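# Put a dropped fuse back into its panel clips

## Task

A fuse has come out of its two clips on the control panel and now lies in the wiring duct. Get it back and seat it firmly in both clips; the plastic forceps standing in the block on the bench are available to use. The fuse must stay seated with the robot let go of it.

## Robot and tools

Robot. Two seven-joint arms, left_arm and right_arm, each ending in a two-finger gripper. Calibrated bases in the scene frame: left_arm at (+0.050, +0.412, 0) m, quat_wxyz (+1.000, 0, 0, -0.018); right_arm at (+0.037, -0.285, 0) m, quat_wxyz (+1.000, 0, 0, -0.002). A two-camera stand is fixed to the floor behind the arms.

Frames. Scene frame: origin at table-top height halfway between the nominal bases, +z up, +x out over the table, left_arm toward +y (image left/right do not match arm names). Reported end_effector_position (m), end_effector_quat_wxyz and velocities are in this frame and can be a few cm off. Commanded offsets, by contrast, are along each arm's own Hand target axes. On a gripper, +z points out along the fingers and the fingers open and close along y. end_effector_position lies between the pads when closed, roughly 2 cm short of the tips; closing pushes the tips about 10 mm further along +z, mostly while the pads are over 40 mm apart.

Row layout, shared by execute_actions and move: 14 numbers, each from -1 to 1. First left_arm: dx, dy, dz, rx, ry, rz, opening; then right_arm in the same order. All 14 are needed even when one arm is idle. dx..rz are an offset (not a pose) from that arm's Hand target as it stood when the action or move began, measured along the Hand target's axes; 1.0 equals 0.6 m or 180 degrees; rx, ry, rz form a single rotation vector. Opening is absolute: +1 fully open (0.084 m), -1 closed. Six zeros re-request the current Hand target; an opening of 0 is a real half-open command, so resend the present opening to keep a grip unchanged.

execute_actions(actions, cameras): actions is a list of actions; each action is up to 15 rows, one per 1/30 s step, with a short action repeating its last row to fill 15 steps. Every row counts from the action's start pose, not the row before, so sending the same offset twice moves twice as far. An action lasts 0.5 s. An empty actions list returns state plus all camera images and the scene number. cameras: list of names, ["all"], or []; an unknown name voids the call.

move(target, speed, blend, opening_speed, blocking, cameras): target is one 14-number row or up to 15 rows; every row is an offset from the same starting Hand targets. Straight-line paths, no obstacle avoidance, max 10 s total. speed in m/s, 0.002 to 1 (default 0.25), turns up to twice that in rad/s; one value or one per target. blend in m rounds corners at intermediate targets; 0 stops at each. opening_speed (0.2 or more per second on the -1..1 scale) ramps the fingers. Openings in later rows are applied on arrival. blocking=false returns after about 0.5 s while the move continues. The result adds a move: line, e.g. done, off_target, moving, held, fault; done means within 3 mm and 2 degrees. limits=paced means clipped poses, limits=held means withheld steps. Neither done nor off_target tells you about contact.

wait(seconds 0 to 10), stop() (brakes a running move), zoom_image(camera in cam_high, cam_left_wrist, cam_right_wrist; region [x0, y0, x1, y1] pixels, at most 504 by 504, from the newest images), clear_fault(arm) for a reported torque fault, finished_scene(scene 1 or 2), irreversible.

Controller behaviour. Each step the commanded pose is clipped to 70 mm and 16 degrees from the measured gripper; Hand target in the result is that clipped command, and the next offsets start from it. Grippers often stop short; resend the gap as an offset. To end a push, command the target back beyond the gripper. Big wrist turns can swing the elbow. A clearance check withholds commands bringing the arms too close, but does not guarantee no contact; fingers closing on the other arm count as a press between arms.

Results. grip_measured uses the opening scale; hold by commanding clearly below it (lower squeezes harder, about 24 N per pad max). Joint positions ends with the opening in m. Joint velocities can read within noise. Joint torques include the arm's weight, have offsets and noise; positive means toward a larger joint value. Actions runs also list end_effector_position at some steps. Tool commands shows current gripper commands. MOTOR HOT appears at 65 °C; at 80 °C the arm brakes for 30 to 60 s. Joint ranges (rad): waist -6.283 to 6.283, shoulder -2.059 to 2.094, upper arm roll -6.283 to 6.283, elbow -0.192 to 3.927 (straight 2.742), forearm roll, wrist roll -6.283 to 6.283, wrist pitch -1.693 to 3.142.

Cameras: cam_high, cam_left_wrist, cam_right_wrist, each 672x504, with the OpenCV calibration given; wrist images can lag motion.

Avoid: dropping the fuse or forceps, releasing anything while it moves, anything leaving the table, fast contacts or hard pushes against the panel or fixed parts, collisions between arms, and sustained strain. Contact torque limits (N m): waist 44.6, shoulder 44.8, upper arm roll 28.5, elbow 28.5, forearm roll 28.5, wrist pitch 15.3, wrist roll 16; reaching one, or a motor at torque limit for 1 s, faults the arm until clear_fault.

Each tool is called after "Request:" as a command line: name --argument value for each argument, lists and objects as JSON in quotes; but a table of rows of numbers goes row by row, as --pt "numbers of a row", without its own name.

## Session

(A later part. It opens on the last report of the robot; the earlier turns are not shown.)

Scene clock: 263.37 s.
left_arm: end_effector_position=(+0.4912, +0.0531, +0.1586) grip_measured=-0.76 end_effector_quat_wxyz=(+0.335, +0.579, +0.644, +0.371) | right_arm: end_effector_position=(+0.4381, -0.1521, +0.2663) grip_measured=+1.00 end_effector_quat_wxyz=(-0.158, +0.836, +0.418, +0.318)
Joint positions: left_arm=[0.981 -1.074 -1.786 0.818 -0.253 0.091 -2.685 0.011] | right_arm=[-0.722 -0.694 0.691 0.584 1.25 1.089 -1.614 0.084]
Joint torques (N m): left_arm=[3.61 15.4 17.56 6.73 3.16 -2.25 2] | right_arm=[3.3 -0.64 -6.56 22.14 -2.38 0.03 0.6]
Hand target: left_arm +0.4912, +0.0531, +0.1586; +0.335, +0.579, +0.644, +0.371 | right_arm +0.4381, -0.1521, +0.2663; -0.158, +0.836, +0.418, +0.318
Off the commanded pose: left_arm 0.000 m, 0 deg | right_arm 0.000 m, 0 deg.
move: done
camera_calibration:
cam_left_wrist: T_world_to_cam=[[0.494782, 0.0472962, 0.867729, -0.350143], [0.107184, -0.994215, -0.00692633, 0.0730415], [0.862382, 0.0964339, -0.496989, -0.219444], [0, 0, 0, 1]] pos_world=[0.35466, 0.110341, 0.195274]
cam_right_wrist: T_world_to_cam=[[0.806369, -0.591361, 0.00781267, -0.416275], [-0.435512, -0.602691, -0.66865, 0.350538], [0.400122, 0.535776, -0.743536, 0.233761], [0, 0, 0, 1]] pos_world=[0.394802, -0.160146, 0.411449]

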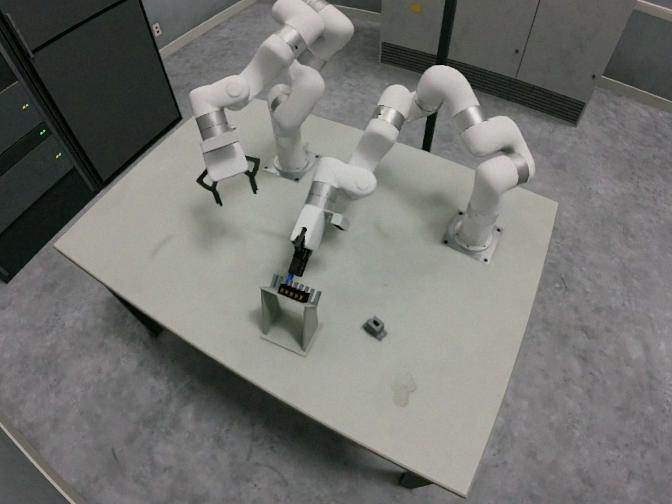

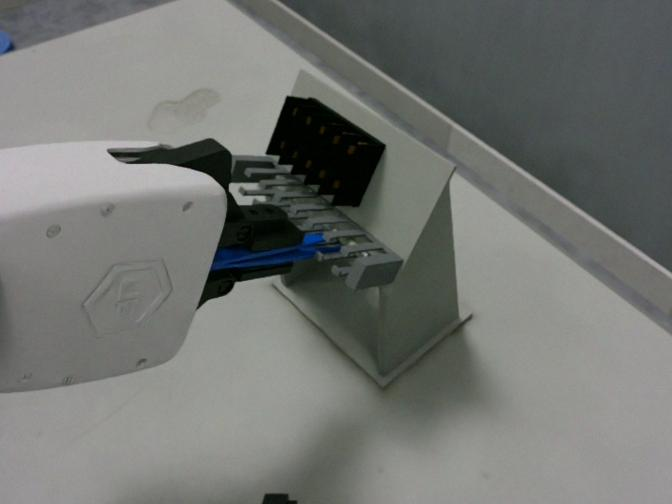

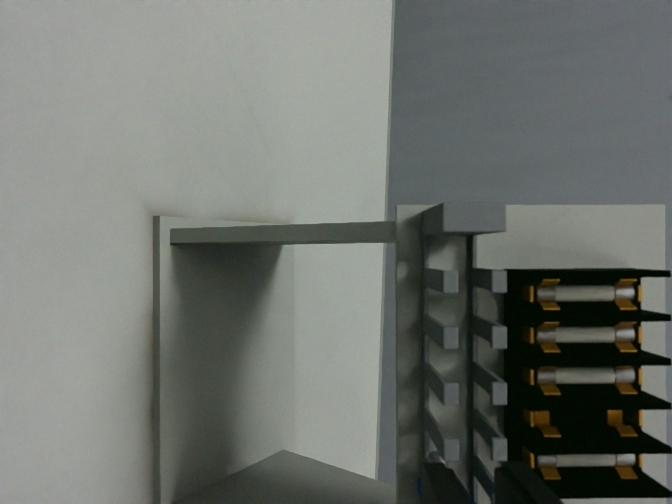

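Request:
move --target '[0,0,0,0,0,0,-1, 0,0,0,0,0,0,1]' --opening_speed 0.4 --cameras '["cam_left_wrist","cam_right_wrist"]'

Request:
zoom_image --camera "cam_right_wrist" --region '[390, 400, 530, 504]'

Request:
zoom_image --camera "cam_left_wrist" --region '[290, 210, 400, 290]'

Scene clock: 280.53 s.
left_arm: end_effector_position=(+0.4912, +0.0531, +0.1586) grip_measured=-0.87 end_effector_quat_wxyz=(+0.335, +0.579, +0.644, +0.371) | right_arm: end_effector_position=(+0.4381, -0.1521, +0.2663) grip_measured=+1.00 end_effector_quat_wxyz=(-0.158, +0.836, +0.418, +0.318)
Joint positions: left_arm=[0.981 -1.074 -1.786 0.818 -0.253 0.091 -2.685 0.006] | right_arm=[-0.722 -0.694 0.691 0.584 1.25 1.089 -1.614 0.084]
Joint torques (N m): left_arm=[3.65 15.33 18.32 7.17 3.12 -2.21 1.97] | right_arm=[4.52 -0.22 -6.4 21.75 -2.2 0.36 0.79]
Hand target: left_arm +0.4912, +0.0531, +0.1586; +0.335, +0.579, +0.644, +0.371 | right_arm +0.4381, -0.1521, +0.2663; -0.158, +0.836, +0.418, +0.318
Off the commanded pose: left_arm 0.000 m, 0 deg | right_arm 0.000 m, 0 deg.
move: done
camera_calibration:
cam_left_wrist: T_world_to_cam=[[0.49479, 0.0472098, 0.867729, -0.350137], [0.107141, -0.994219, -0.00700172, 0.0730719], [0.862383, 0.0964341, -0.496988, -0.219445], [0, 0, 0, 1]] pos_world=[0.35466, 0.110341, 0.195275]
cam_right_wrist: T_world_to_cam=[[0.806369, -0.591361, 0.00781267, -0.416275], [-0.435512, -0.602691, -0.66865, 0.350538], [0.400122, 0.535776, -0.743536, 0.233761], [0, 0, 0, 1]] pos_world=[0.394802, -0.160146, 0.411449]
Images, in order (width x height): cam_left_wrist 672x504, cam_right_wrist 672x504.

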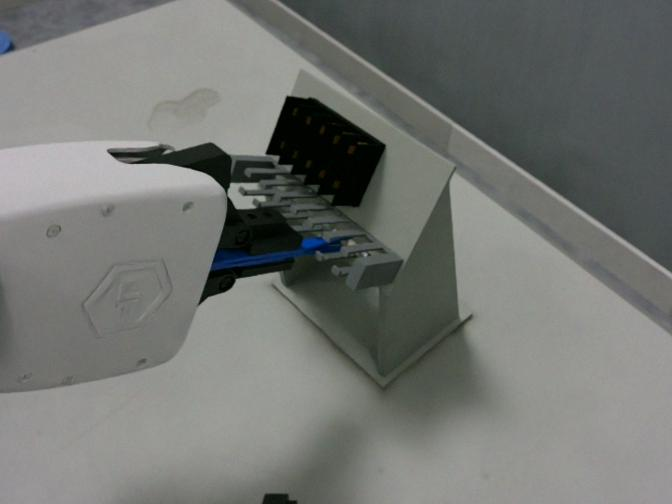

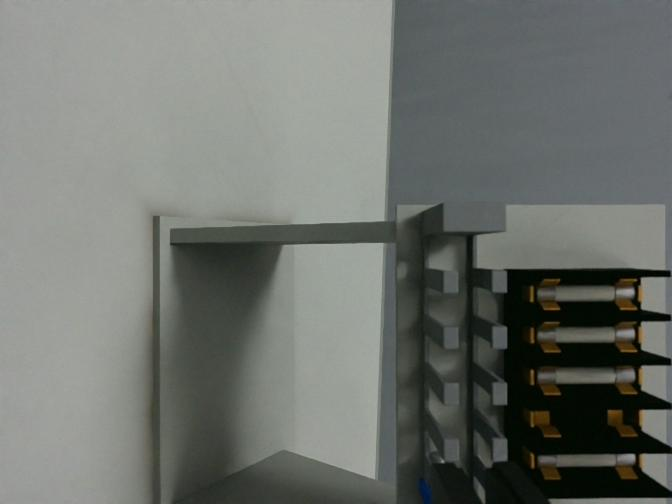

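Scaled by 3.600 from the camera's 672x504 image, which has a finer 960x720 frame.

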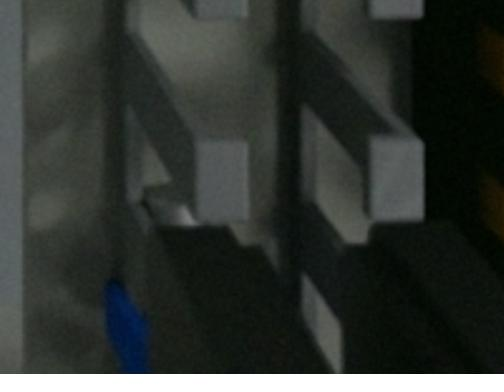

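Scaled by 4.582 from the camera's 672x504 image, which has a finer 960x720 frame.

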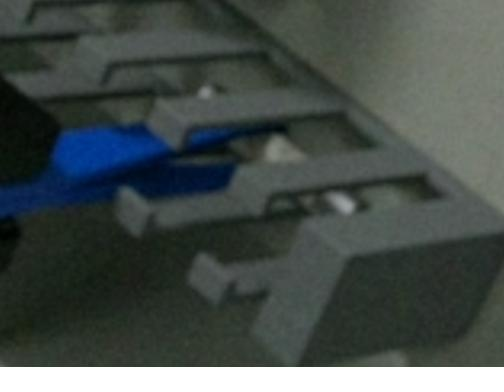

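Request:
move --pt "0 0.0045 0 0 0 0 -1 0 0 0 0 0 0 1" --pt "0 0.008 0 0 0 0 -1 0 0 0 0 0 0 1" --speed 0.03 --cameras '["cam_left_wrist","cam_right_wrist"]'

Request:
zoom_image --camera "cam_right_wrist" --region '[390, 400, 530, 504]'

Request:
zoom_image --camera "cam_left_wrist" --region '[290, 210, 400, 290]'

Scene clock: 288.33 s.
left_arm: end_effector_position=(+0.4936, +0.0534, +0.1627) grip_measured=-0.87 end_effector_quat_wxyz=(+0.335, +0.579, +0.644, +0.371) | right_arm: end_effector_position=(+0.4381, -0.1521, +0.2663) grip_measured=+1.00 end_effector_quat_wxyz=(-0.158, +0.836, +0.418, +0.318)
Joint positions: left_arm=[0.985 -1.067 -1.779 0.822 -0.249 0.094 -2.677 0.006] | right_arm=[-0.722 -0.694 0.691 0.584 1.25 1.089 -1.614 0.084]
Joint torques (N m): left_arm=[3.89 26.48 28.73 7.28 3.34 -0.43 1.85] | right_arm=[5.38 -0.77 -6.51 21.74 -2 0.52 0.53]
Hand target: left_arm +0.4936, +0.0534, +0.1628; +0.335, +0.579, +0.644, +0.371 | right_arm +0.4381, -0.1521, +0.2663; -0.158, +0.836, +0.418, +0.318
Off the commanded pose: left_arm 0.000 m, 0 deg | right_arm 0.000 m, 0 deg.
move: done
camera_calibration:
cam_left_wrist: T_world_to_cam=[[0.49479, 0.0472098, 0.867729, -0.354978], [0.107141, -0.994219, -0.00700172, 0.073043], [0.862383, 0.0964341, -0.496988, -0.219446], [0, 0, 0, 1]] pos_world=[0.35706, 0.110541, 0.199475]
cam_right_wrist: T_world_to_cam=[[0.806369, -0.591361, 0.00781267, -0.416275], [-0.435512, -0.602691, -0.66865, 0.350538], [0.400122, 0.535776, -0.743536, 0.233761], [0, 0, 0, 1]] pos_world=[0.394802, -0.160146, 0.411449]
Images, in order (width x height): cam_left_wrist 672x504, cam_right_wrist 672x504.

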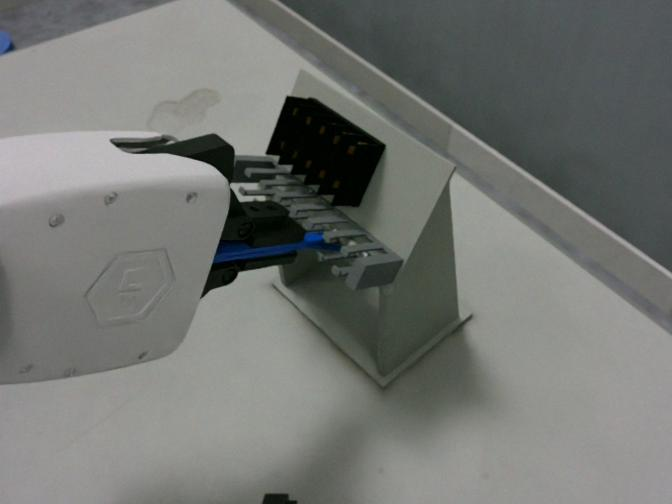

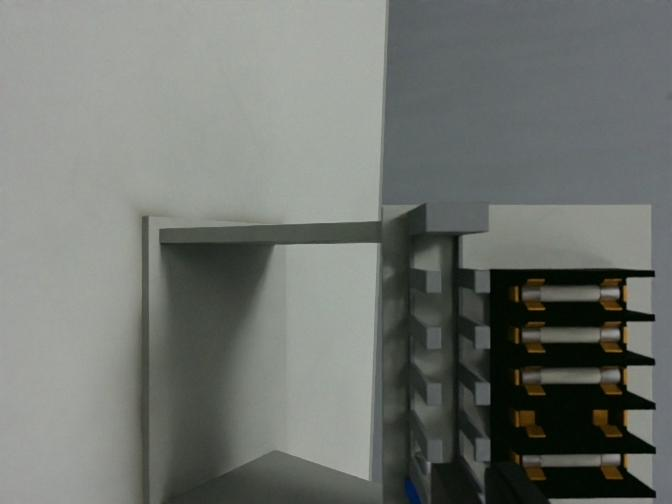

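Scaled by 3.600 from the camera's 672x504 image, which has a finer 960x720 frame.

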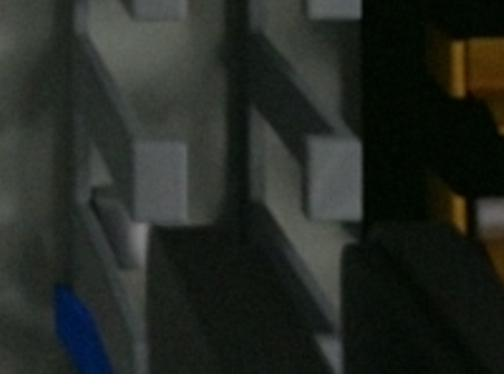

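Scaled by 4.582 from the camera's 672x504 image, which has a finer 960x720 frame.

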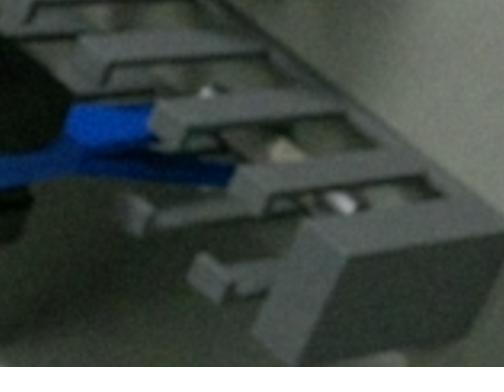

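Request:
move --pt "0 -0.008 0 0 0 0 -1 0 0 0 0 0 0 1" --pt "0 -0.008 0 0 0 0 -0.74 0 0 0 0 0 0 1" --pt "0 -0.008 0.0058 0 0 0 -0.74 0 0 0 0 0 0 1" --speed 0.03 --cameras '["cam_left_wrist","cam_right_wrist"]'

Request:
zoom_image --camera "cam_right_wrist" --region '[390, 400, 530, 504]'

Request:
zoom_image --camera "cam_left_wrist" --region '[290, 210, 400, 290]'

Request:
move --target '[0,0,0,0,0,0,-1, 0,0,0,0,0,0,1]' --opening_speed 0.6 --cameras '["cam_left_wrist","cam_right_wrist"]'

Request:
zoom_image --camera "cam_right_wrist" --region '[390, 400, 530, 504]'

Request:
zoom_image --camera "cam_left_wrist" --region '[290, 210, 400, 290]'

Scene clock: 327.40 s.
left_arm: end_effector_position=(+0.4941, +0.0529, +0.1570) grip_measured=-0.76 end_effector_quat_wxyz=(+0.336, +0.580, +0.643, +0.371) end_effector_velocity=(+0.002, +0.002, +0.000) end_effector_angular_velocity=(+0.001, -0.001, +0.004) | right_arm: end_effector_position=(+0.4381, -0.1521, +0.2663) grip_measured=+1.00 end_effector_quat_wxyz=(-0.158, +0.836, +0.418, +0.318)
Joint positions: left_arm=[0.994 -1.075 -1.793 0.823 -0.253 0.084 -2.685 0.011] | right_arm=[-0.722 -0.694 0.691 0.584 1.25 1.089 -1.614 0.084]
Joint velocities: left_arm=[0.005 0 0.001 0 0.001 0 0.001 0] | right_arm=[within noise]
Joint torques (N m): left_arm=[16.64 9.28 15.18 -0.07 3.18 1.45 1.33] | right_arm=[5.86 -0.24 -6.43 21.31 -2.36 0.61 0.54]
Hand target: left_arm +0.4942, +0.0534, +0.1569; +0.335, +0.579, +0.644, +0.371 | right_arm +0.4381, -0.1521, +0.2663; -0.158, +0.836, +0.418, +0.318
Off the commanded pose: left_arm 0.001 m, 0 deg | right_arm 0.000 m, 0 deg.
move: done
camera_calibration:
cam_left_wrist: T_world_to_cam=[[0.494586, 0.0473869, 0.867836, -0.35015], [0.106193, -0.994326, -0.00622614, 0.0729511], [0.862617, 0.0952371, -0.496811, -0.222731], [0, 0, 0, 1]] pos_world=[0.357563, 0.110342, 0.193672]
cam_right_wrist: T_world_to_cam=[[0.806369, -0.591361, 0.00781267, -0.416275], [-0.435512, -0.602691, -0.66865, 0.350538], [0.400122, 0.535776, -0.743536, 0.233761], [0, 0, 0, 1]] pos_world=[0.394802, -0.160146, 0.411449]
Images, in order (width x height): cam_left_wrist 672x504, cam_right_wrist 672x504.

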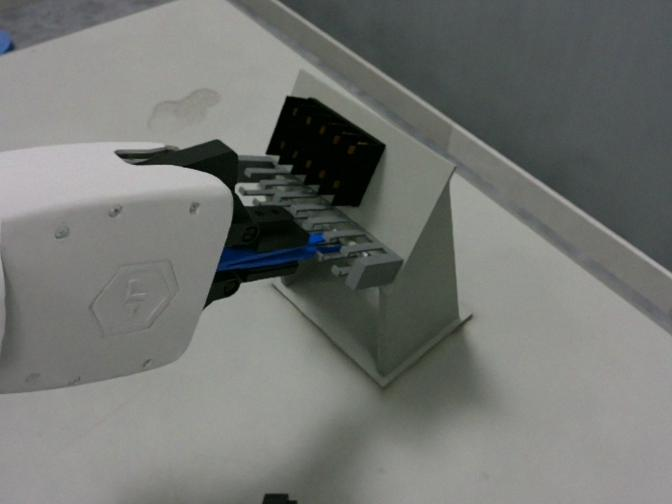

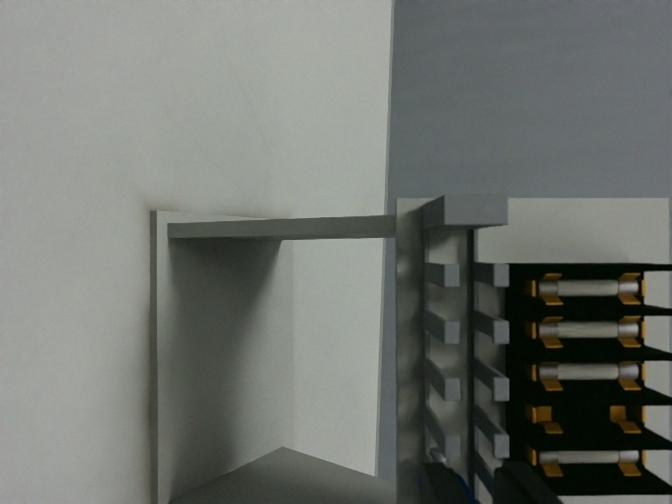

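Scaled by 3.600 from the camera's 672x504 image, which has a finer 960x720 frame.

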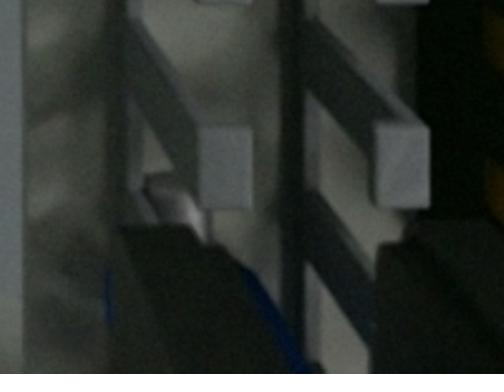

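Scaled by 4.582 from the camera's 672x504 image, which has a finer 960x720 frame.

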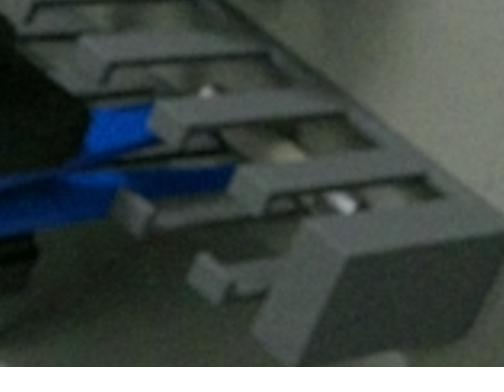

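Scene clock: 328.03 s.
left_arm: end_effector_position=(+0.4942, +0.0533, +0.1569) grip_measured=-0.87 end_effector_quat_wxyz=(+0.335, +0.580, +0.644, +0.371) | right_arm: end_effector_position=(+0.4381, -0.1521, +0.2663) grip_measured=+1.00 end_effector_quat_wxyz=(-0.158, +0.836, +0.418, +0.318)
Joint positions: left_arm=[0.995 -1.075 -1.793 0.823 -0.253 0.085 -2.685 0.006] | right_arm=[-0.722 -0.694 0.691 0.584 1.25 1.089 -1.614 0.084]
Joint torques (N m): left_arm=[18.39 8.81 15.53 -7.02 3.16 5.03 1.51] | right_arm=[5.45 -0.05 -6.49 21.35 -2.18 0.72 0.64]
Hand target: left_arm +0.4942, +0.0534, +0.1569; +0.335, +0.579, +0.644, +0.371 | right_arm +0.4381, -0.1521, +0.2663; -0.158, +0.836, +0.418, +0.318
Off the commanded pose: left_arm 0.000 m, 0 deg | right_arm 0.000 m, 0 deg.
move: done
camera_calibration:
cam_left_wrist: T_world_to_cam=[[0.494757, 0.0471943, 0.867749, -0.350146], [0.106956, -0.99424, -0.00690827, 0.072988], [0.862425, 0.0962288, -0.496954, -0.222895], [0, 0, 0, 1]] pos_world=[0.357661, 0.110541, 0.193574]
cam_right_wrist: T_world_to_cam=[[0.806369, -0.591361, 0.00781267, -0.416275], [-0.435512, -0.602691, -0.66865, 0.350538], [0.400122, 0.535776, -0.743536, 0.233761], [0, 0, 0, 1]] pos_world=[0.394802, -0.160146, 0.411449]
Images, in order (width x height): cam_left_wrist 672x504, cam_right_wrist 672x504.

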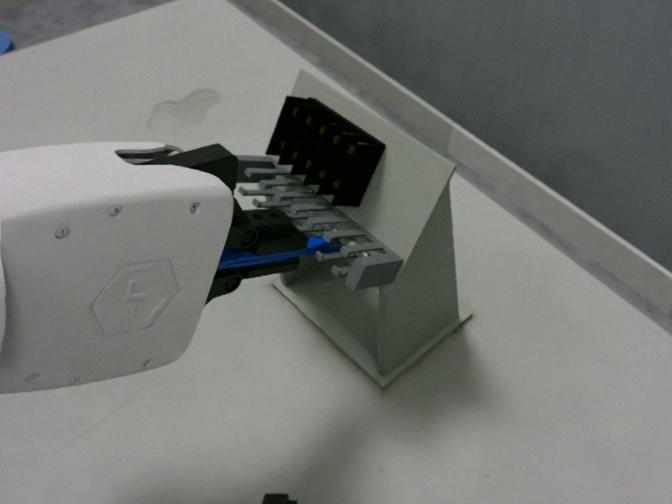

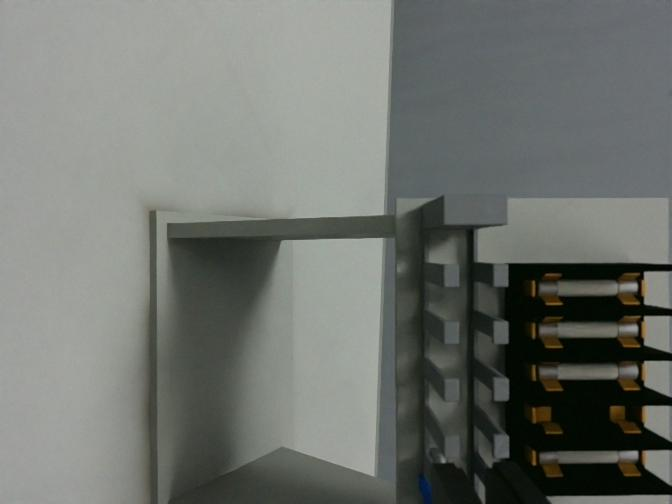

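Scaled by 3.600 from the camera's 672x504 image, which has a finer 960x720 frame.

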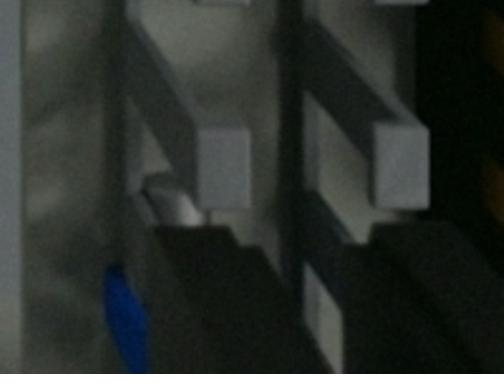

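Scaled by 4.582 from the camera's 672x504 image, which has a finer 960x720 frame.

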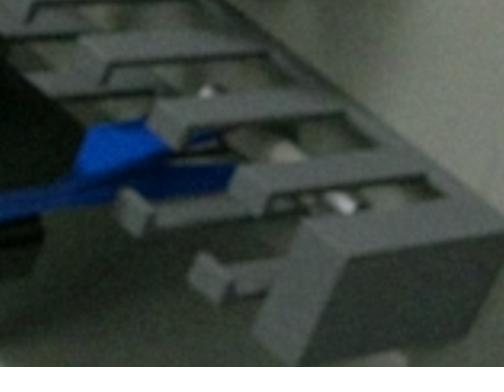

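Request:
move --pt "0 0 -0.0015 0 0 0 -1 0 0 0.133 0 0 0 1" --pt "0 0.0045 -0.0015 0 0 0 -1 0 0 0.133 0 0 0 1" --speed 0.08 --cameras '["cam_left_wrist","cam_right_wrist"]'

Request:
zoom_image --camera "cam_left_wrist" --region '[250, 180, 450, 330]'

Scene clock: 351.10 s.
left_arm: end_effector_position=(+0.4947, +0.0535, +0.1596) grip_measured=-0.87 end_effector_quat_wxyz=(+0.335, +0.579, +0.644, +0.371) | right_arm: end_effector_position=(+0.4701, -0.1098, +0.2067) grip_measured=+1.00 end_effector_quat_wxyz=(-0.158, +0.836, +0.418, +0.318)
Joint positions: left_arm=[0.993 -1.071 -1.787 0.824 -0.251 0.088 -2.68 0.006] | right_arm=[-0.779 -0.472 0.973 0.623 1.413 0.814 -1.701 0.084]
Joint torques (N m): left_arm=[8.68 24.67 30.66 2.96 2.61 1.43 1.99] | right_arm=[-4.49 0.34 -2.01 22.17 4.76 -2.5 -0.89]
Hand target: left_arm +0.4948, +0.0535, +0.1597; +0.335, +0.579, +0.644, +0.371 | right_arm +0.4701, -0.1098, +0.2067; -0.158, +0.836, +0.418, +0.318
Off the commanded pose: left_arm 0.000 m, 0 deg | right_arm 0.000 m, 0 deg.
move: done
camera_calibration:
cam_left_wrist: T_world_to_cam=[[0.494865, 0.0472167, 0.867686, -0.35277], [0.107141, -0.994219, -0.00700308, 0.0730027], [0.86234, 0.0964301, -0.497063, -0.221964], [0, 0, 0, 1]] pos_world=[0.35816, 0.110641, 0.196275]
cam_right_wrist: T_world_to_cam=[[0.806369, -0.591361, 0.00781267, -0.416518], [-0.435512, -0.602691, -0.66865, 0.350073], [0.400122, 0.535776, -0.743536, 0.154019], [0, 0, 0, 1]] pos_world=[0.426702, -0.117846, 0.351849]
Images, in order (width x height): cam_left_wrist 672x504, cam_right_wrist 672x504.

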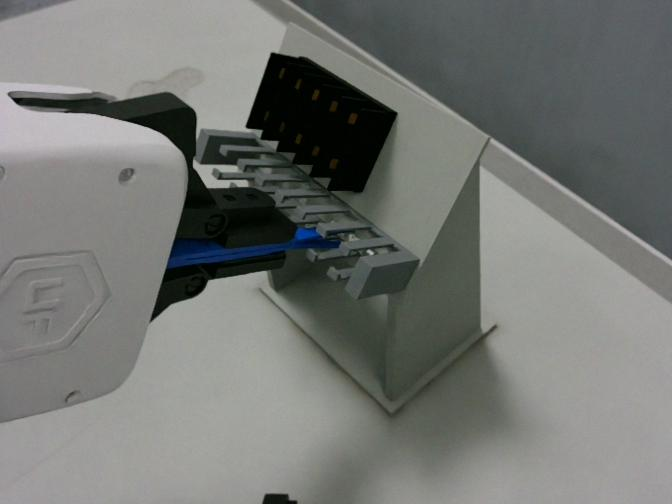

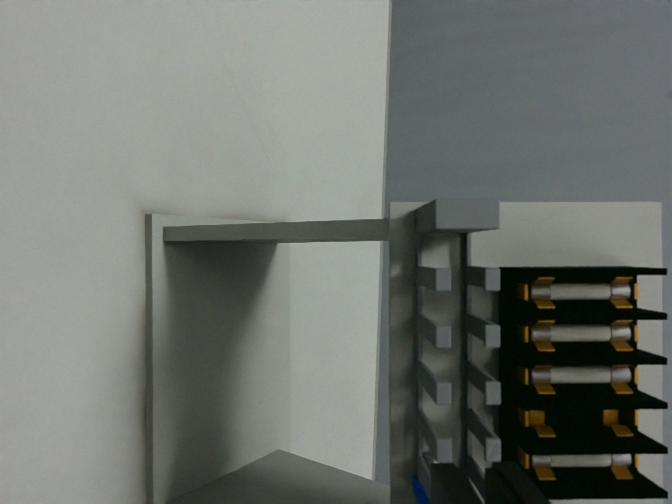

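Scaled by 2.520 from the camera's 672x504 image, which has a finer 960x720 frame.

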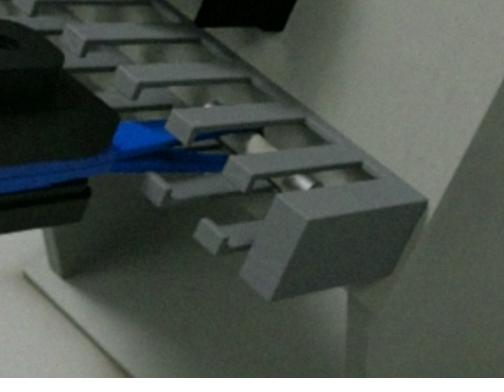

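Request:
zoom_image --camera "cam_left_wrist" --region '[300, 210, 400, 280]'

Request:
zoom_image --camera "cam_right_wrist" --region '[400, 430, 490, 504]'

Scaled by 5.040 from the camera's 672x504 image, which has a finer 960x720 frame.

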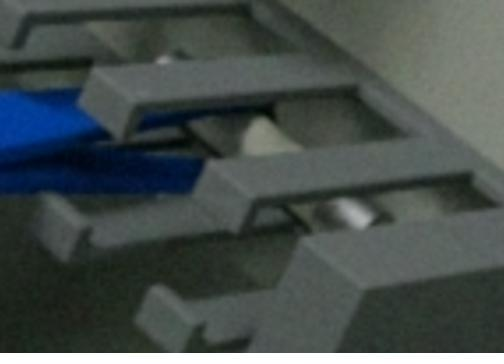

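Scaled by 5.600 from the camera's 672x504 image, which has a finer 960x720 frame.

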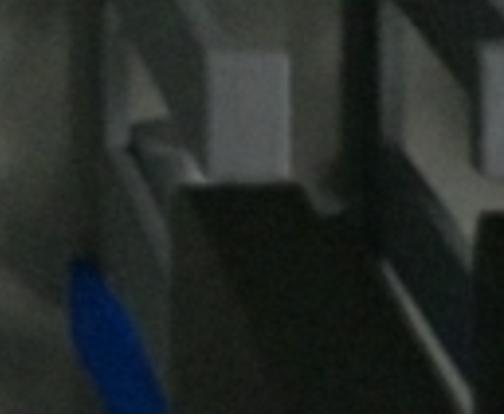

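Request:
move --target '[0,0.0037,0,0,0,0,-1, 0,0,0,0,0,0,1]' --speed 0.03 --cameras '["cam_left_wrist","cam_right_wrist"]'

Request:
zoom_image --camera "cam_left_wrist" --region '[300, 210, 400, 280]'

Request:
zoom_image --camera "cam_right_wrist" --region '[400, 430, 490, 504]'

Scene clock: 372.63 s.
left_arm: end_effector_position=(+0.4959, +0.0536, +0.1616) grip_measured=-0.87 end_effector_quat_wxyz=(+0.335, +0.579, +0.644, +0.371) | right_arm: end_effector_position=(+0.4701, -0.1098, +0.2067) grip_measured=+1.00 end_effector_quat_wxyz=(-0.158, +0.836, +0.418, +0.318)
Joint positions: left_arm=[0.995 -1.067 -1.784 0.826 -0.249 0.089 -2.677 0.006] | right_arm=[-0.779 -0.472 0.973 0.623 1.413 0.814 -1.701 0.084]
Joint torques (N m): left_arm=[7.68 25.07 28.92 3.54 3.12 1.42 1.88] | right_arm=[-4.66 0.48 -2.09 22.05 4.61 -2.49 -0.96]
Hand target: left_arm +0.4959, +0.0536, +0.1616; +0.335, +0.579, +0.644, +0.371 | right_arm +0.4701, -0.1098, +0.2067; -0.158, +0.836, +0.418, +0.318
Off the commanded pose: left_arm 0.000 m, 0 deg | right_arm 0.000 m, 0 deg.
move: done
camera_calibration:
cam_left_wrist: T_world_to_cam=[[0.49479, 0.0472098, 0.867729, -0.355089], [0.107141, -0.994219, -0.00700172, 0.0730865], [0.862383, 0.0964341, -0.496988, -0.222055], [0, 0, 0, 1]] pos_world=[0.35936, 0.110841, 0.198275]
cam_right_wrist: T_world_to_cam=[[0.806369, -0.591361, 0.00781267, -0.416518], [-0.435512, -0.602691, -0.66865, 0.350073], [0.400122, 0.535776, -0.743536, 0.154019], [0, 0, 0, 1]] pos_world=[0.426702, -0.117846, 0.351849]
Images, in order (width x height): cam_left_wrist 672x504, cam_right_wrist 672x504.

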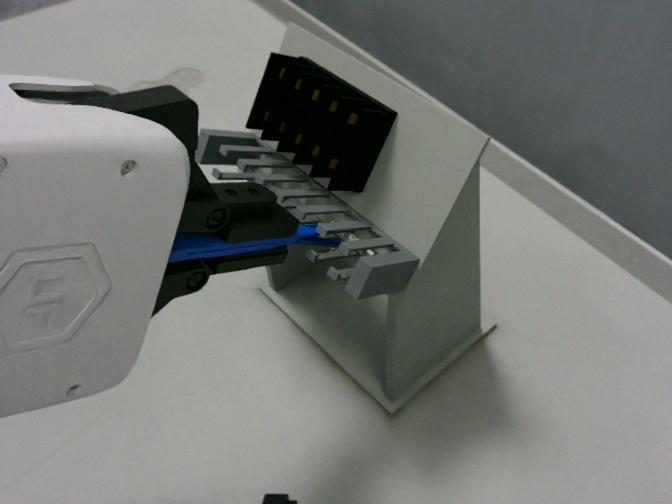

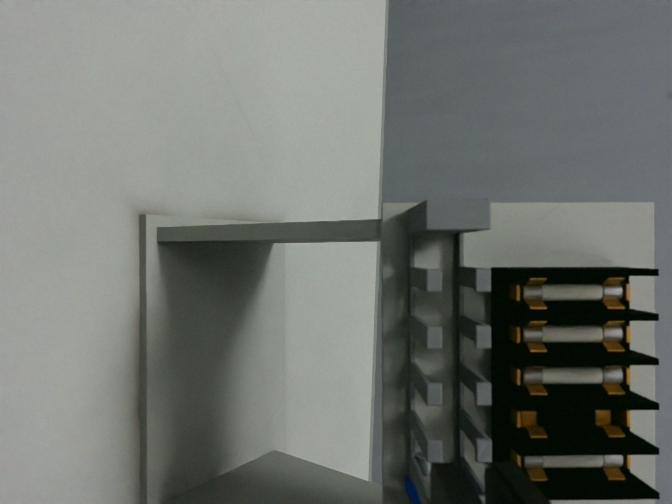

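Scaled by 5.040 from the camera's 672x504 image, which has a finer 960x720 frame.

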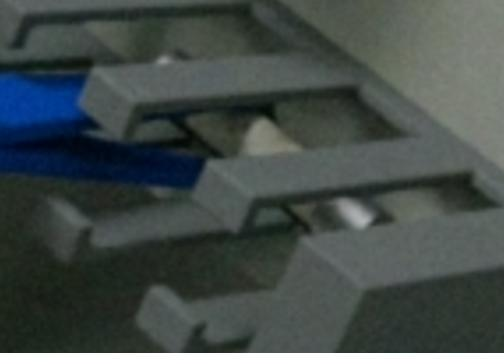

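Scaled by 5.600 from the camera's 672x504 image, which has a finer 960x720 frame.

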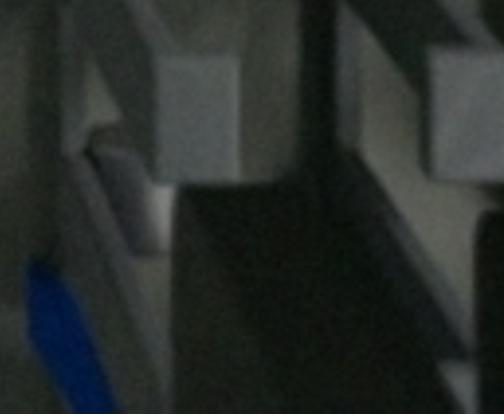

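Request:
move --pt "0 -0.0082 0 0 0 0 -0.76 0 0 0 0 0 0 1" --pt "0 -0.0082 -0.09 0 0 0 -0.76 0 0 0 0 0 0 1" --speed '[0.03,0.1]' --cameras '["cam_left_wrist","cam_right_wrist"]'

Request:
zoom_image --camera "cam_left_wrist" --region '[250, 180, 400, 300]'

Request:
zoom_image --camera "cam_right_wrist" --region '[370, 340, 550, 504]'

Scene clock: 394.70 s.
left_arm: end_effector_position=(+0.4470, +0.0486, +0.1843) grip_measured=-0.78 end_effector_quat_wxyz=(+0.335, +0.579, +0.644, +0.371) | right_arm: end_effector_position=(+0.4701, -0.1098, +0.2067) grip_measured=+1.00 end_effector_quat_wxyz=(-0.158, +0.836, +0.418, +0.318)
Joint positions: left_arm=[0.781 -1.07 -1.676 0.751 -0.254 0.202 -2.691 0.01] | right_arm=[-0.779 -0.472 0.973 0.623 1.413 0.814 -1.701 0.084]
Joint torques (N m): left_arm=[-4.62 11.75 26.69 2.24 3.65 -0.42 -1.29] | right_arm=[-4.43 0.06 -2.01 21.97 4.97 -2.42 -1.24]
Hand target: left_arm +0.4470, +0.0485, +0.1843; +0.335, +0.579, +0.644, +0.371 | right_arm +0.4701, -0.1098, +0.2067; -0.158, +0.836, +0.418, +0.318
Off the commanded pose: left_arm 0.000 m, 0 deg | right_arm 0.000 m, 0 deg.
move: done
camera_calibration:
cam_left_wrist: T_world_to_cam=[[0.494852, 0.0473524, 0.867686, -0.350326], [0.107208, -0.994213, -0.00688476, 0.0733776], [0.862338, 0.0964298, -0.497065, -0.167994], [0, 0, 0, 1]] pos_world=[0.31036, 0.105741, 0.220974]
cam_right_wrist: T_world_to_cam=[[0.806369, -0.591361, 0.00781267, -0.416518], [-0.435512, -0.602691, -0.66865, 0.350073], [0.400122, 0.535776, -0.743536, 0.154019], [0, 0, 0, 1]] pos_world=[0.426702, -0.117846, 0.351849]
Images, in order (width x height): cam_left_wrist 672x504, cam_right_wrist 672x504.

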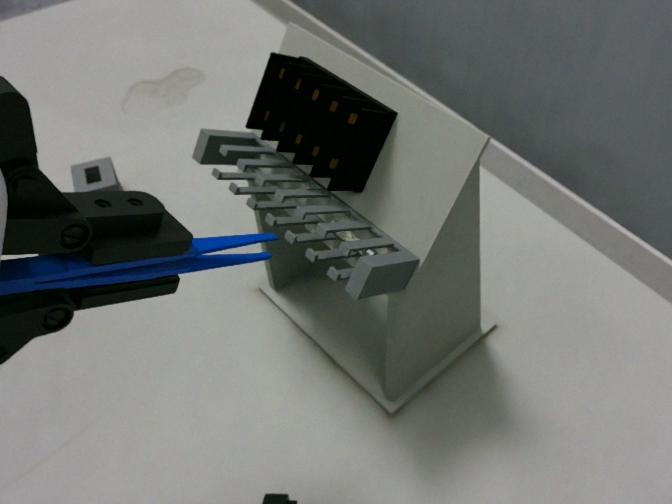

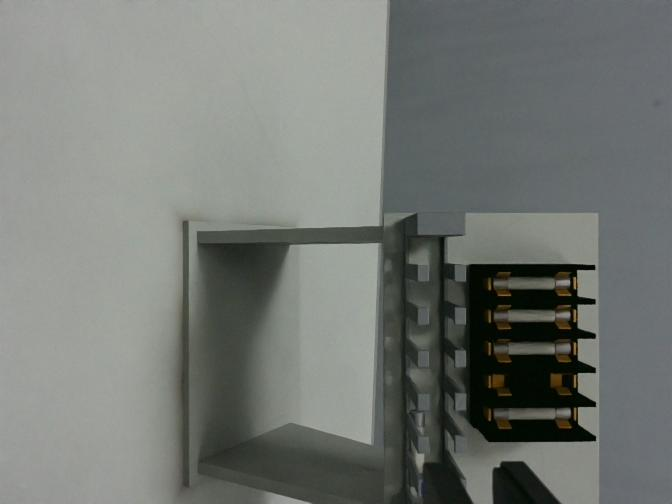

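Scaled by 3.360 from the camera's 672x504 image, which has a finer 960x720 frame.

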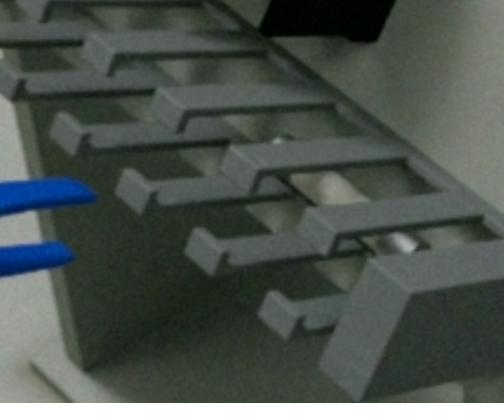

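Scaled by 2.800 from the camera's 672x504 image, which has a finer 960x720 frame.

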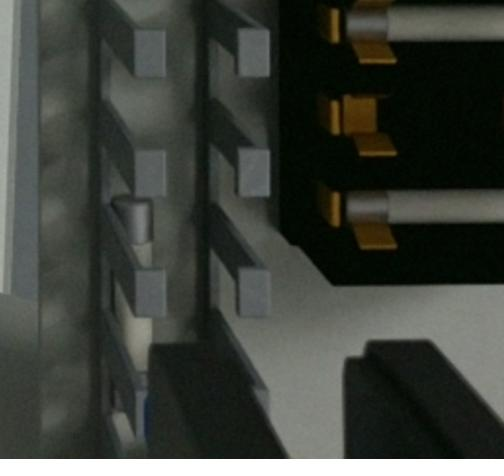

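Request:
move --pt "0 -0.002 0 0 0 0 -0.73 0 0 0 0 0 0 1" --pt "0 -0.002 0.0842 0 0 0 -0.73 0 0 0 0 0 0 1" --speed 0.05 --cameras '["cam_left_wrist","cam_right_wrist"]'

Request:
zoom_image --camera "cam_left_wrist" --region '[300, 210, 400, 280]'

Request:
zoom_image --camera "cam_right_wrist" --region '[400, 430, 490, 504]'

Request:
move --target '[0,0,0,0,0,0,-1, 0,0,0,0,0,0,1]' --opening_speed 0.6 --cameras '["cam_left_wrist","cam_right_wrist"]'

Request:
zoom_image --camera "cam_left_wrist" --region '[300, 210, 400, 280]'

Request:
zoom_image --camera "cam_right_wrist" --region '[400, 430, 490, 504]'

Scene clock: 516.80 s.
left_arm: end_effector_position=(+0.4899, +0.0530, +0.1580) grip_measured=-0.75 end_effector_quat_wxyz=(+0.335, +0.579, +0.644, +0.371) | right_arm: end_effector_position=(+0.4701, -0.1098, +0.2067) grip_measured=+1.00 end_effector_quat_wxyz=(-0.158, +0.836, +0.418, +0.318)
Joint positions: left_arm=[0.977 -1.075 -1.786 0.815 -0.254 0.092 -2.687 0.011] | right_arm=[-0.779 -0.472 0.973 0.623 1.413 0.814 -1.701 0.084]
Joint torques (N m): left_arm=[3.8 15.14 17.52 6.86 3.34 -2.48 1.76] | right_arm=[-4.86 0.64 -2.48 21.92 4.72 -2.14 -1.04]
Hand target: left_arm +0.4899, +0.0530, +0.1580; +0.335, +0.579, +0.644, +0.371 | right_arm +0.4701, -0.1098, +0.2067; -0.158, +0.836, +0.418, +0.318
Off the commanded pose: left_arm 0.000 m, 0 deg | right_arm 0.000 m, 0 deg.
move: done
camera_calibration:
cam_left_wrist: T_world_to_cam=[[0.49479, 0.0472098, 0.867729, -0.348914], [0.107141, -0.994219, -0.00700172, 0.0730189], [0.862383, 0.0964341, -0.496988, -0.218516], [0, 0, 0, 1]] pos_world=[0.35326, 0.110141, 0.194675]
cam_right_wrist: T_world_to_cam=[[0.806369, -0.591361, 0.00781267, -0.416518], [-0.435512, -0.602691, -0.66865, 0.350073], [0.400122, 0.535776, -0.743536, 0.154019], [0, 0, 0, 1]] pos_world=[0.426702, -0.117846, 0.351849]
Images, in order (width x height): cam_left_wrist 672x504, cam_right_wrist 672x504.

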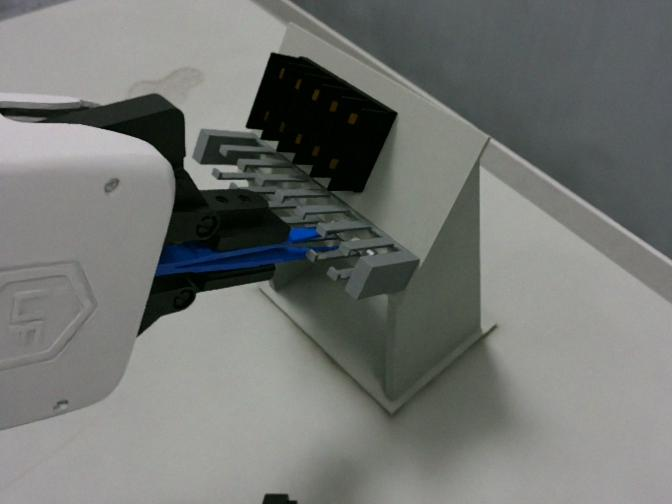

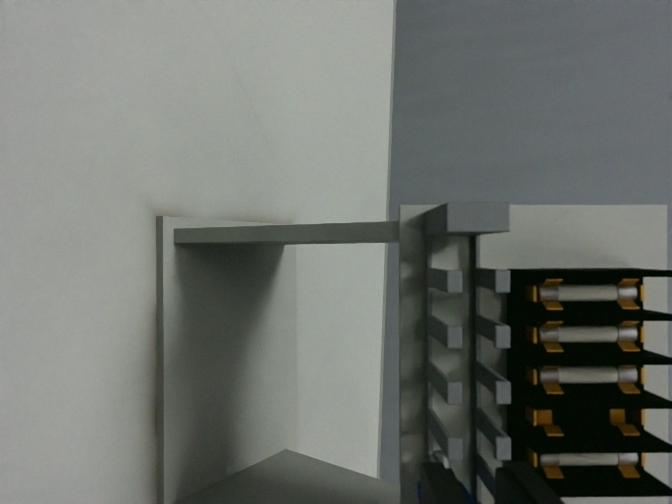

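Scaled by 5.040 from the camera's 672x504 image, which has a finer 960x720 frame.

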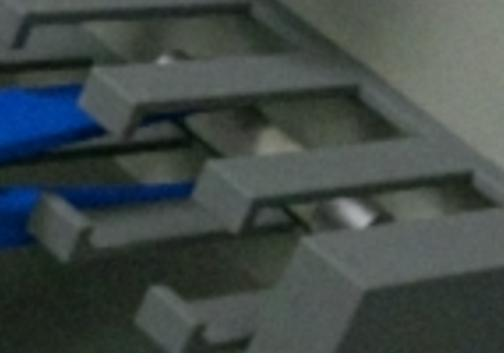

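Scaled by 5.600 from the camera's 672x504 image, which has a finer 960x720 frame.

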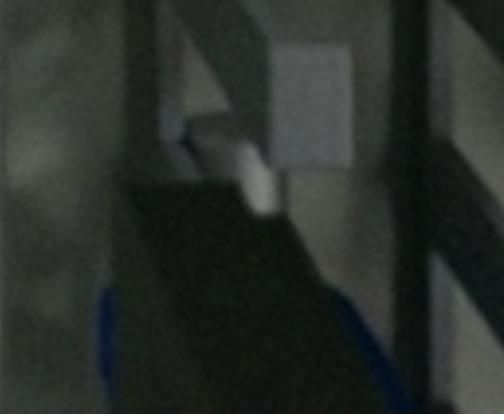

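Scene clock: 517.47 s.
left_arm: end_effector_position=(+0.4899, +0.0530, +0.1580) grip_measured=-0.87 end_effector_quat_wxyz=(+0.335, +0.579, +0.644, +0.371) | right_arm: end_effector_position=(+0.4701, -0.1098, +0.2067) grip_measured=+1.00 end_effector_quat_wxyz=(-0.158, +0.836, +0.418, +0.318)
Joint positions: left_arm=[0.977 -1.075 -1.786 0.815 -0.254 0.092 -2.687 0.006] | right_arm=[-0.779 -0.472 0.973 0.623 1.413 0.814 -1.701 0.084]
Joint torques (N m): left_arm=[3.57 15.61 17.62 6.72 3.29 -2.09 1.97] | right_arm=[-4.98 0.7 -2.5 21.93 4.52 -2.35 -1.07]
Hand target: left_arm +0.4899, +0.0530, +0.1580; +0.335, +0.579, +0.644, +0.371 | right_arm +0.4701, -0.1098, +0.2067; -0.158, +0.836, +0.418, +0.318
Off the commanded pose: left_arm 0.000 m, 0 deg | right_arm 0.000 m, 0 deg.
move: done
camera_calibration:
cam_left_wrist: T_world_to_cam=[[0.49479, 0.0472098, 0.867729, -0.348914], [0.107141, -0.994219, -0.00700172, 0.0730189], [0.862383, 0.0964341, -0.496988, -0.218516], [0, 0, 0, 1]] pos_world=[0.35326, 0.110141, 0.194675]
cam_right_wrist: T_world_to_cam=[[0.806369, -0.591361, 0.00781267, -0.416518], [-0.435512, -0.602691, -0.66865, 0.350073], [0.400122, 0.535776, -0.743536, 0.154019], [0, 0, 0, 1]] pos_world=[0.426702, -0.117846, 0.351849]
Images, in order (width x height): cam_left_wrist 672x504, cam_right_wrist 672x504.

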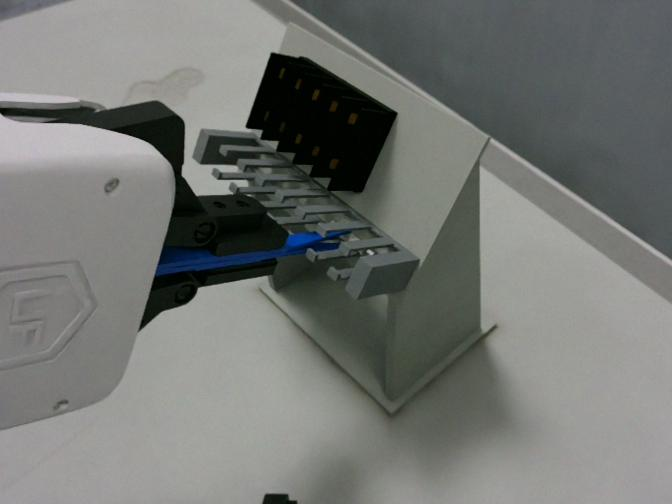

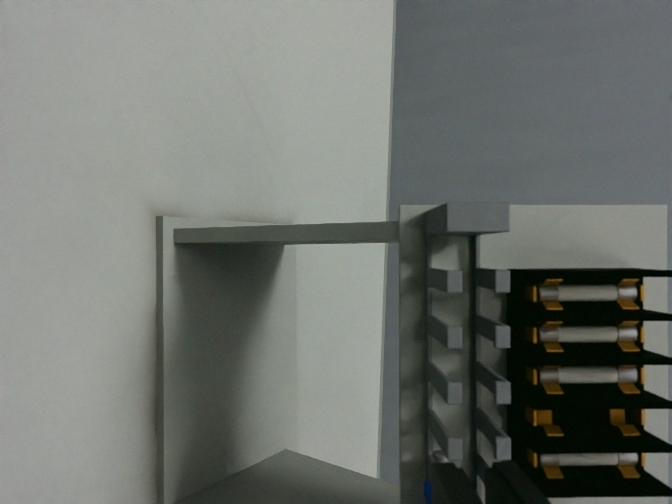

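Scaled by 5.040 from the camera's 672x504 image, which has a finer 960x720 frame.

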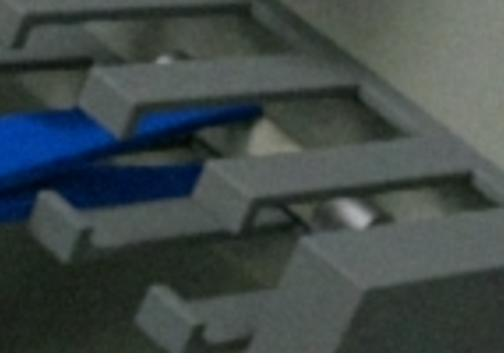

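Scaled by 5.600 from the camera's 672x504 image, which has a finer 960x720 frame.

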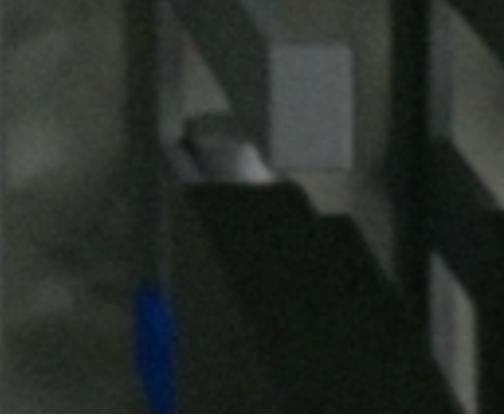

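Request:
move --target '[0,0.007,0,0,0,0,-1, 0,0,0,0,0,0,1]' --speed 0.02 --cameras '["cam_left_wrist","cam_right_wrist"]'

Request:
zoom_image --camera "cam_left_wrist" --region '[300, 210, 400, 280]'

Request:
zoom_image --camera "cam_right_wrist" --region '[400, 430, 490, 504]'

Scene clock: 524.80 s.
left_arm: end_effector_position=(+0.4919, +0.0532, +0.1616) grip_measured=-0.87 end_effector_quat_wxyz=(+0.335, +0.579, +0.644, +0.371) | right_arm: end_effector_position=(+0.4701, -0.1098, +0.2067) grip_measured=+1.00 end_effector_quat_wxyz=(-0.158, +0.836, +0.418, +0.318)
Joint positions: left_arm=[0.98 -1.069 -1.78 0.819 -0.25 0.095 -2.68 0.006] | right_arm=[-0.779 -0.472 0.973 0.623 1.413 0.814 -1.701 0.084]
Joint torques (N m): left_arm=[3.91 26.58 28.15 7.03 3.33 -0.45 2.01] | right_arm=[-4.75 0.48 -2.39 21.93 4.59 -2.4 -0.94]
Hand target: left_arm +0.4920, +0.0532, +0.1617; +0.335, +0.579, +0.644, +0.371 | right_arm +0.4701, -0.1098, +0.2067; -0.158, +0.836, +0.418, +0.318
Off the commanded pose: left_arm 0.000 m, 0 deg | right_arm 0.000 m, 0 deg.
move: done
camera_calibration:
cam_left_wrist: T_world_to_cam=[[0.49479, 0.0472098, 0.867729, -0.353091], [0.107141, -0.994219, -0.00700172, 0.0731174], [0.862383, 0.0964341, -0.496988, -0.218567], [0, 0, 0, 1]] pos_world=[0.35536, 0.110441, 0.198275]
cam_right_wrist: T_world_to_cam=[[0.806369, -0.591361, 0.00781267, -0.416518], [-0.435512, -0.602691, -0.66865, 0.350073], [0.400122, 0.535776, -0.743536, 0.154019], [0, 0, 0, 1]] pos_world=[0.426702, -0.117846, 0.351849]
Images, in order (width x height): cam_left_wrist 672x504, cam_right_wrist 672x504.

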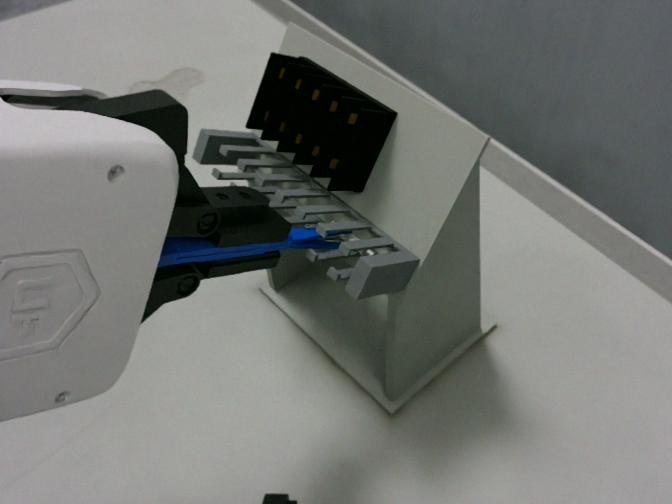

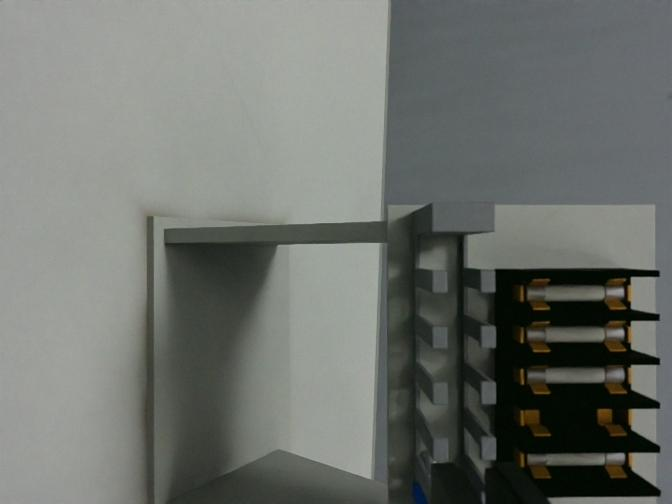

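Scaled by 5.040 from the camera's 672x504 image, which has a finer 960x720 frame.

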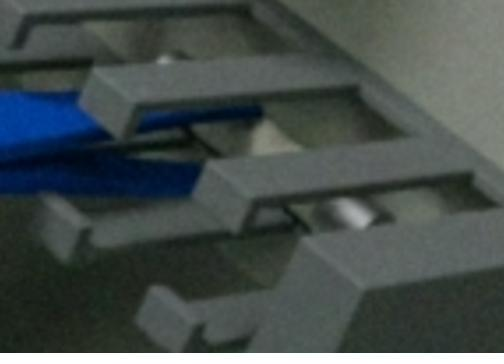

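Scaled by 5.600 from the camera's 672x504 image, which has a finer 960x720 frame.

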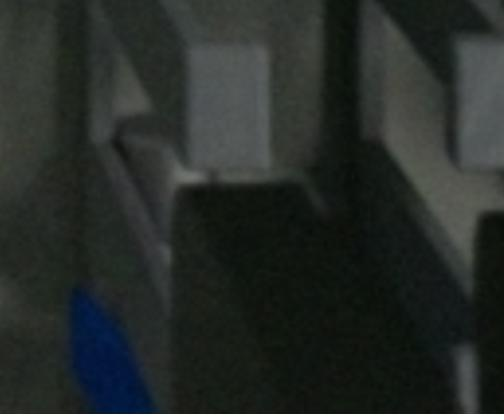

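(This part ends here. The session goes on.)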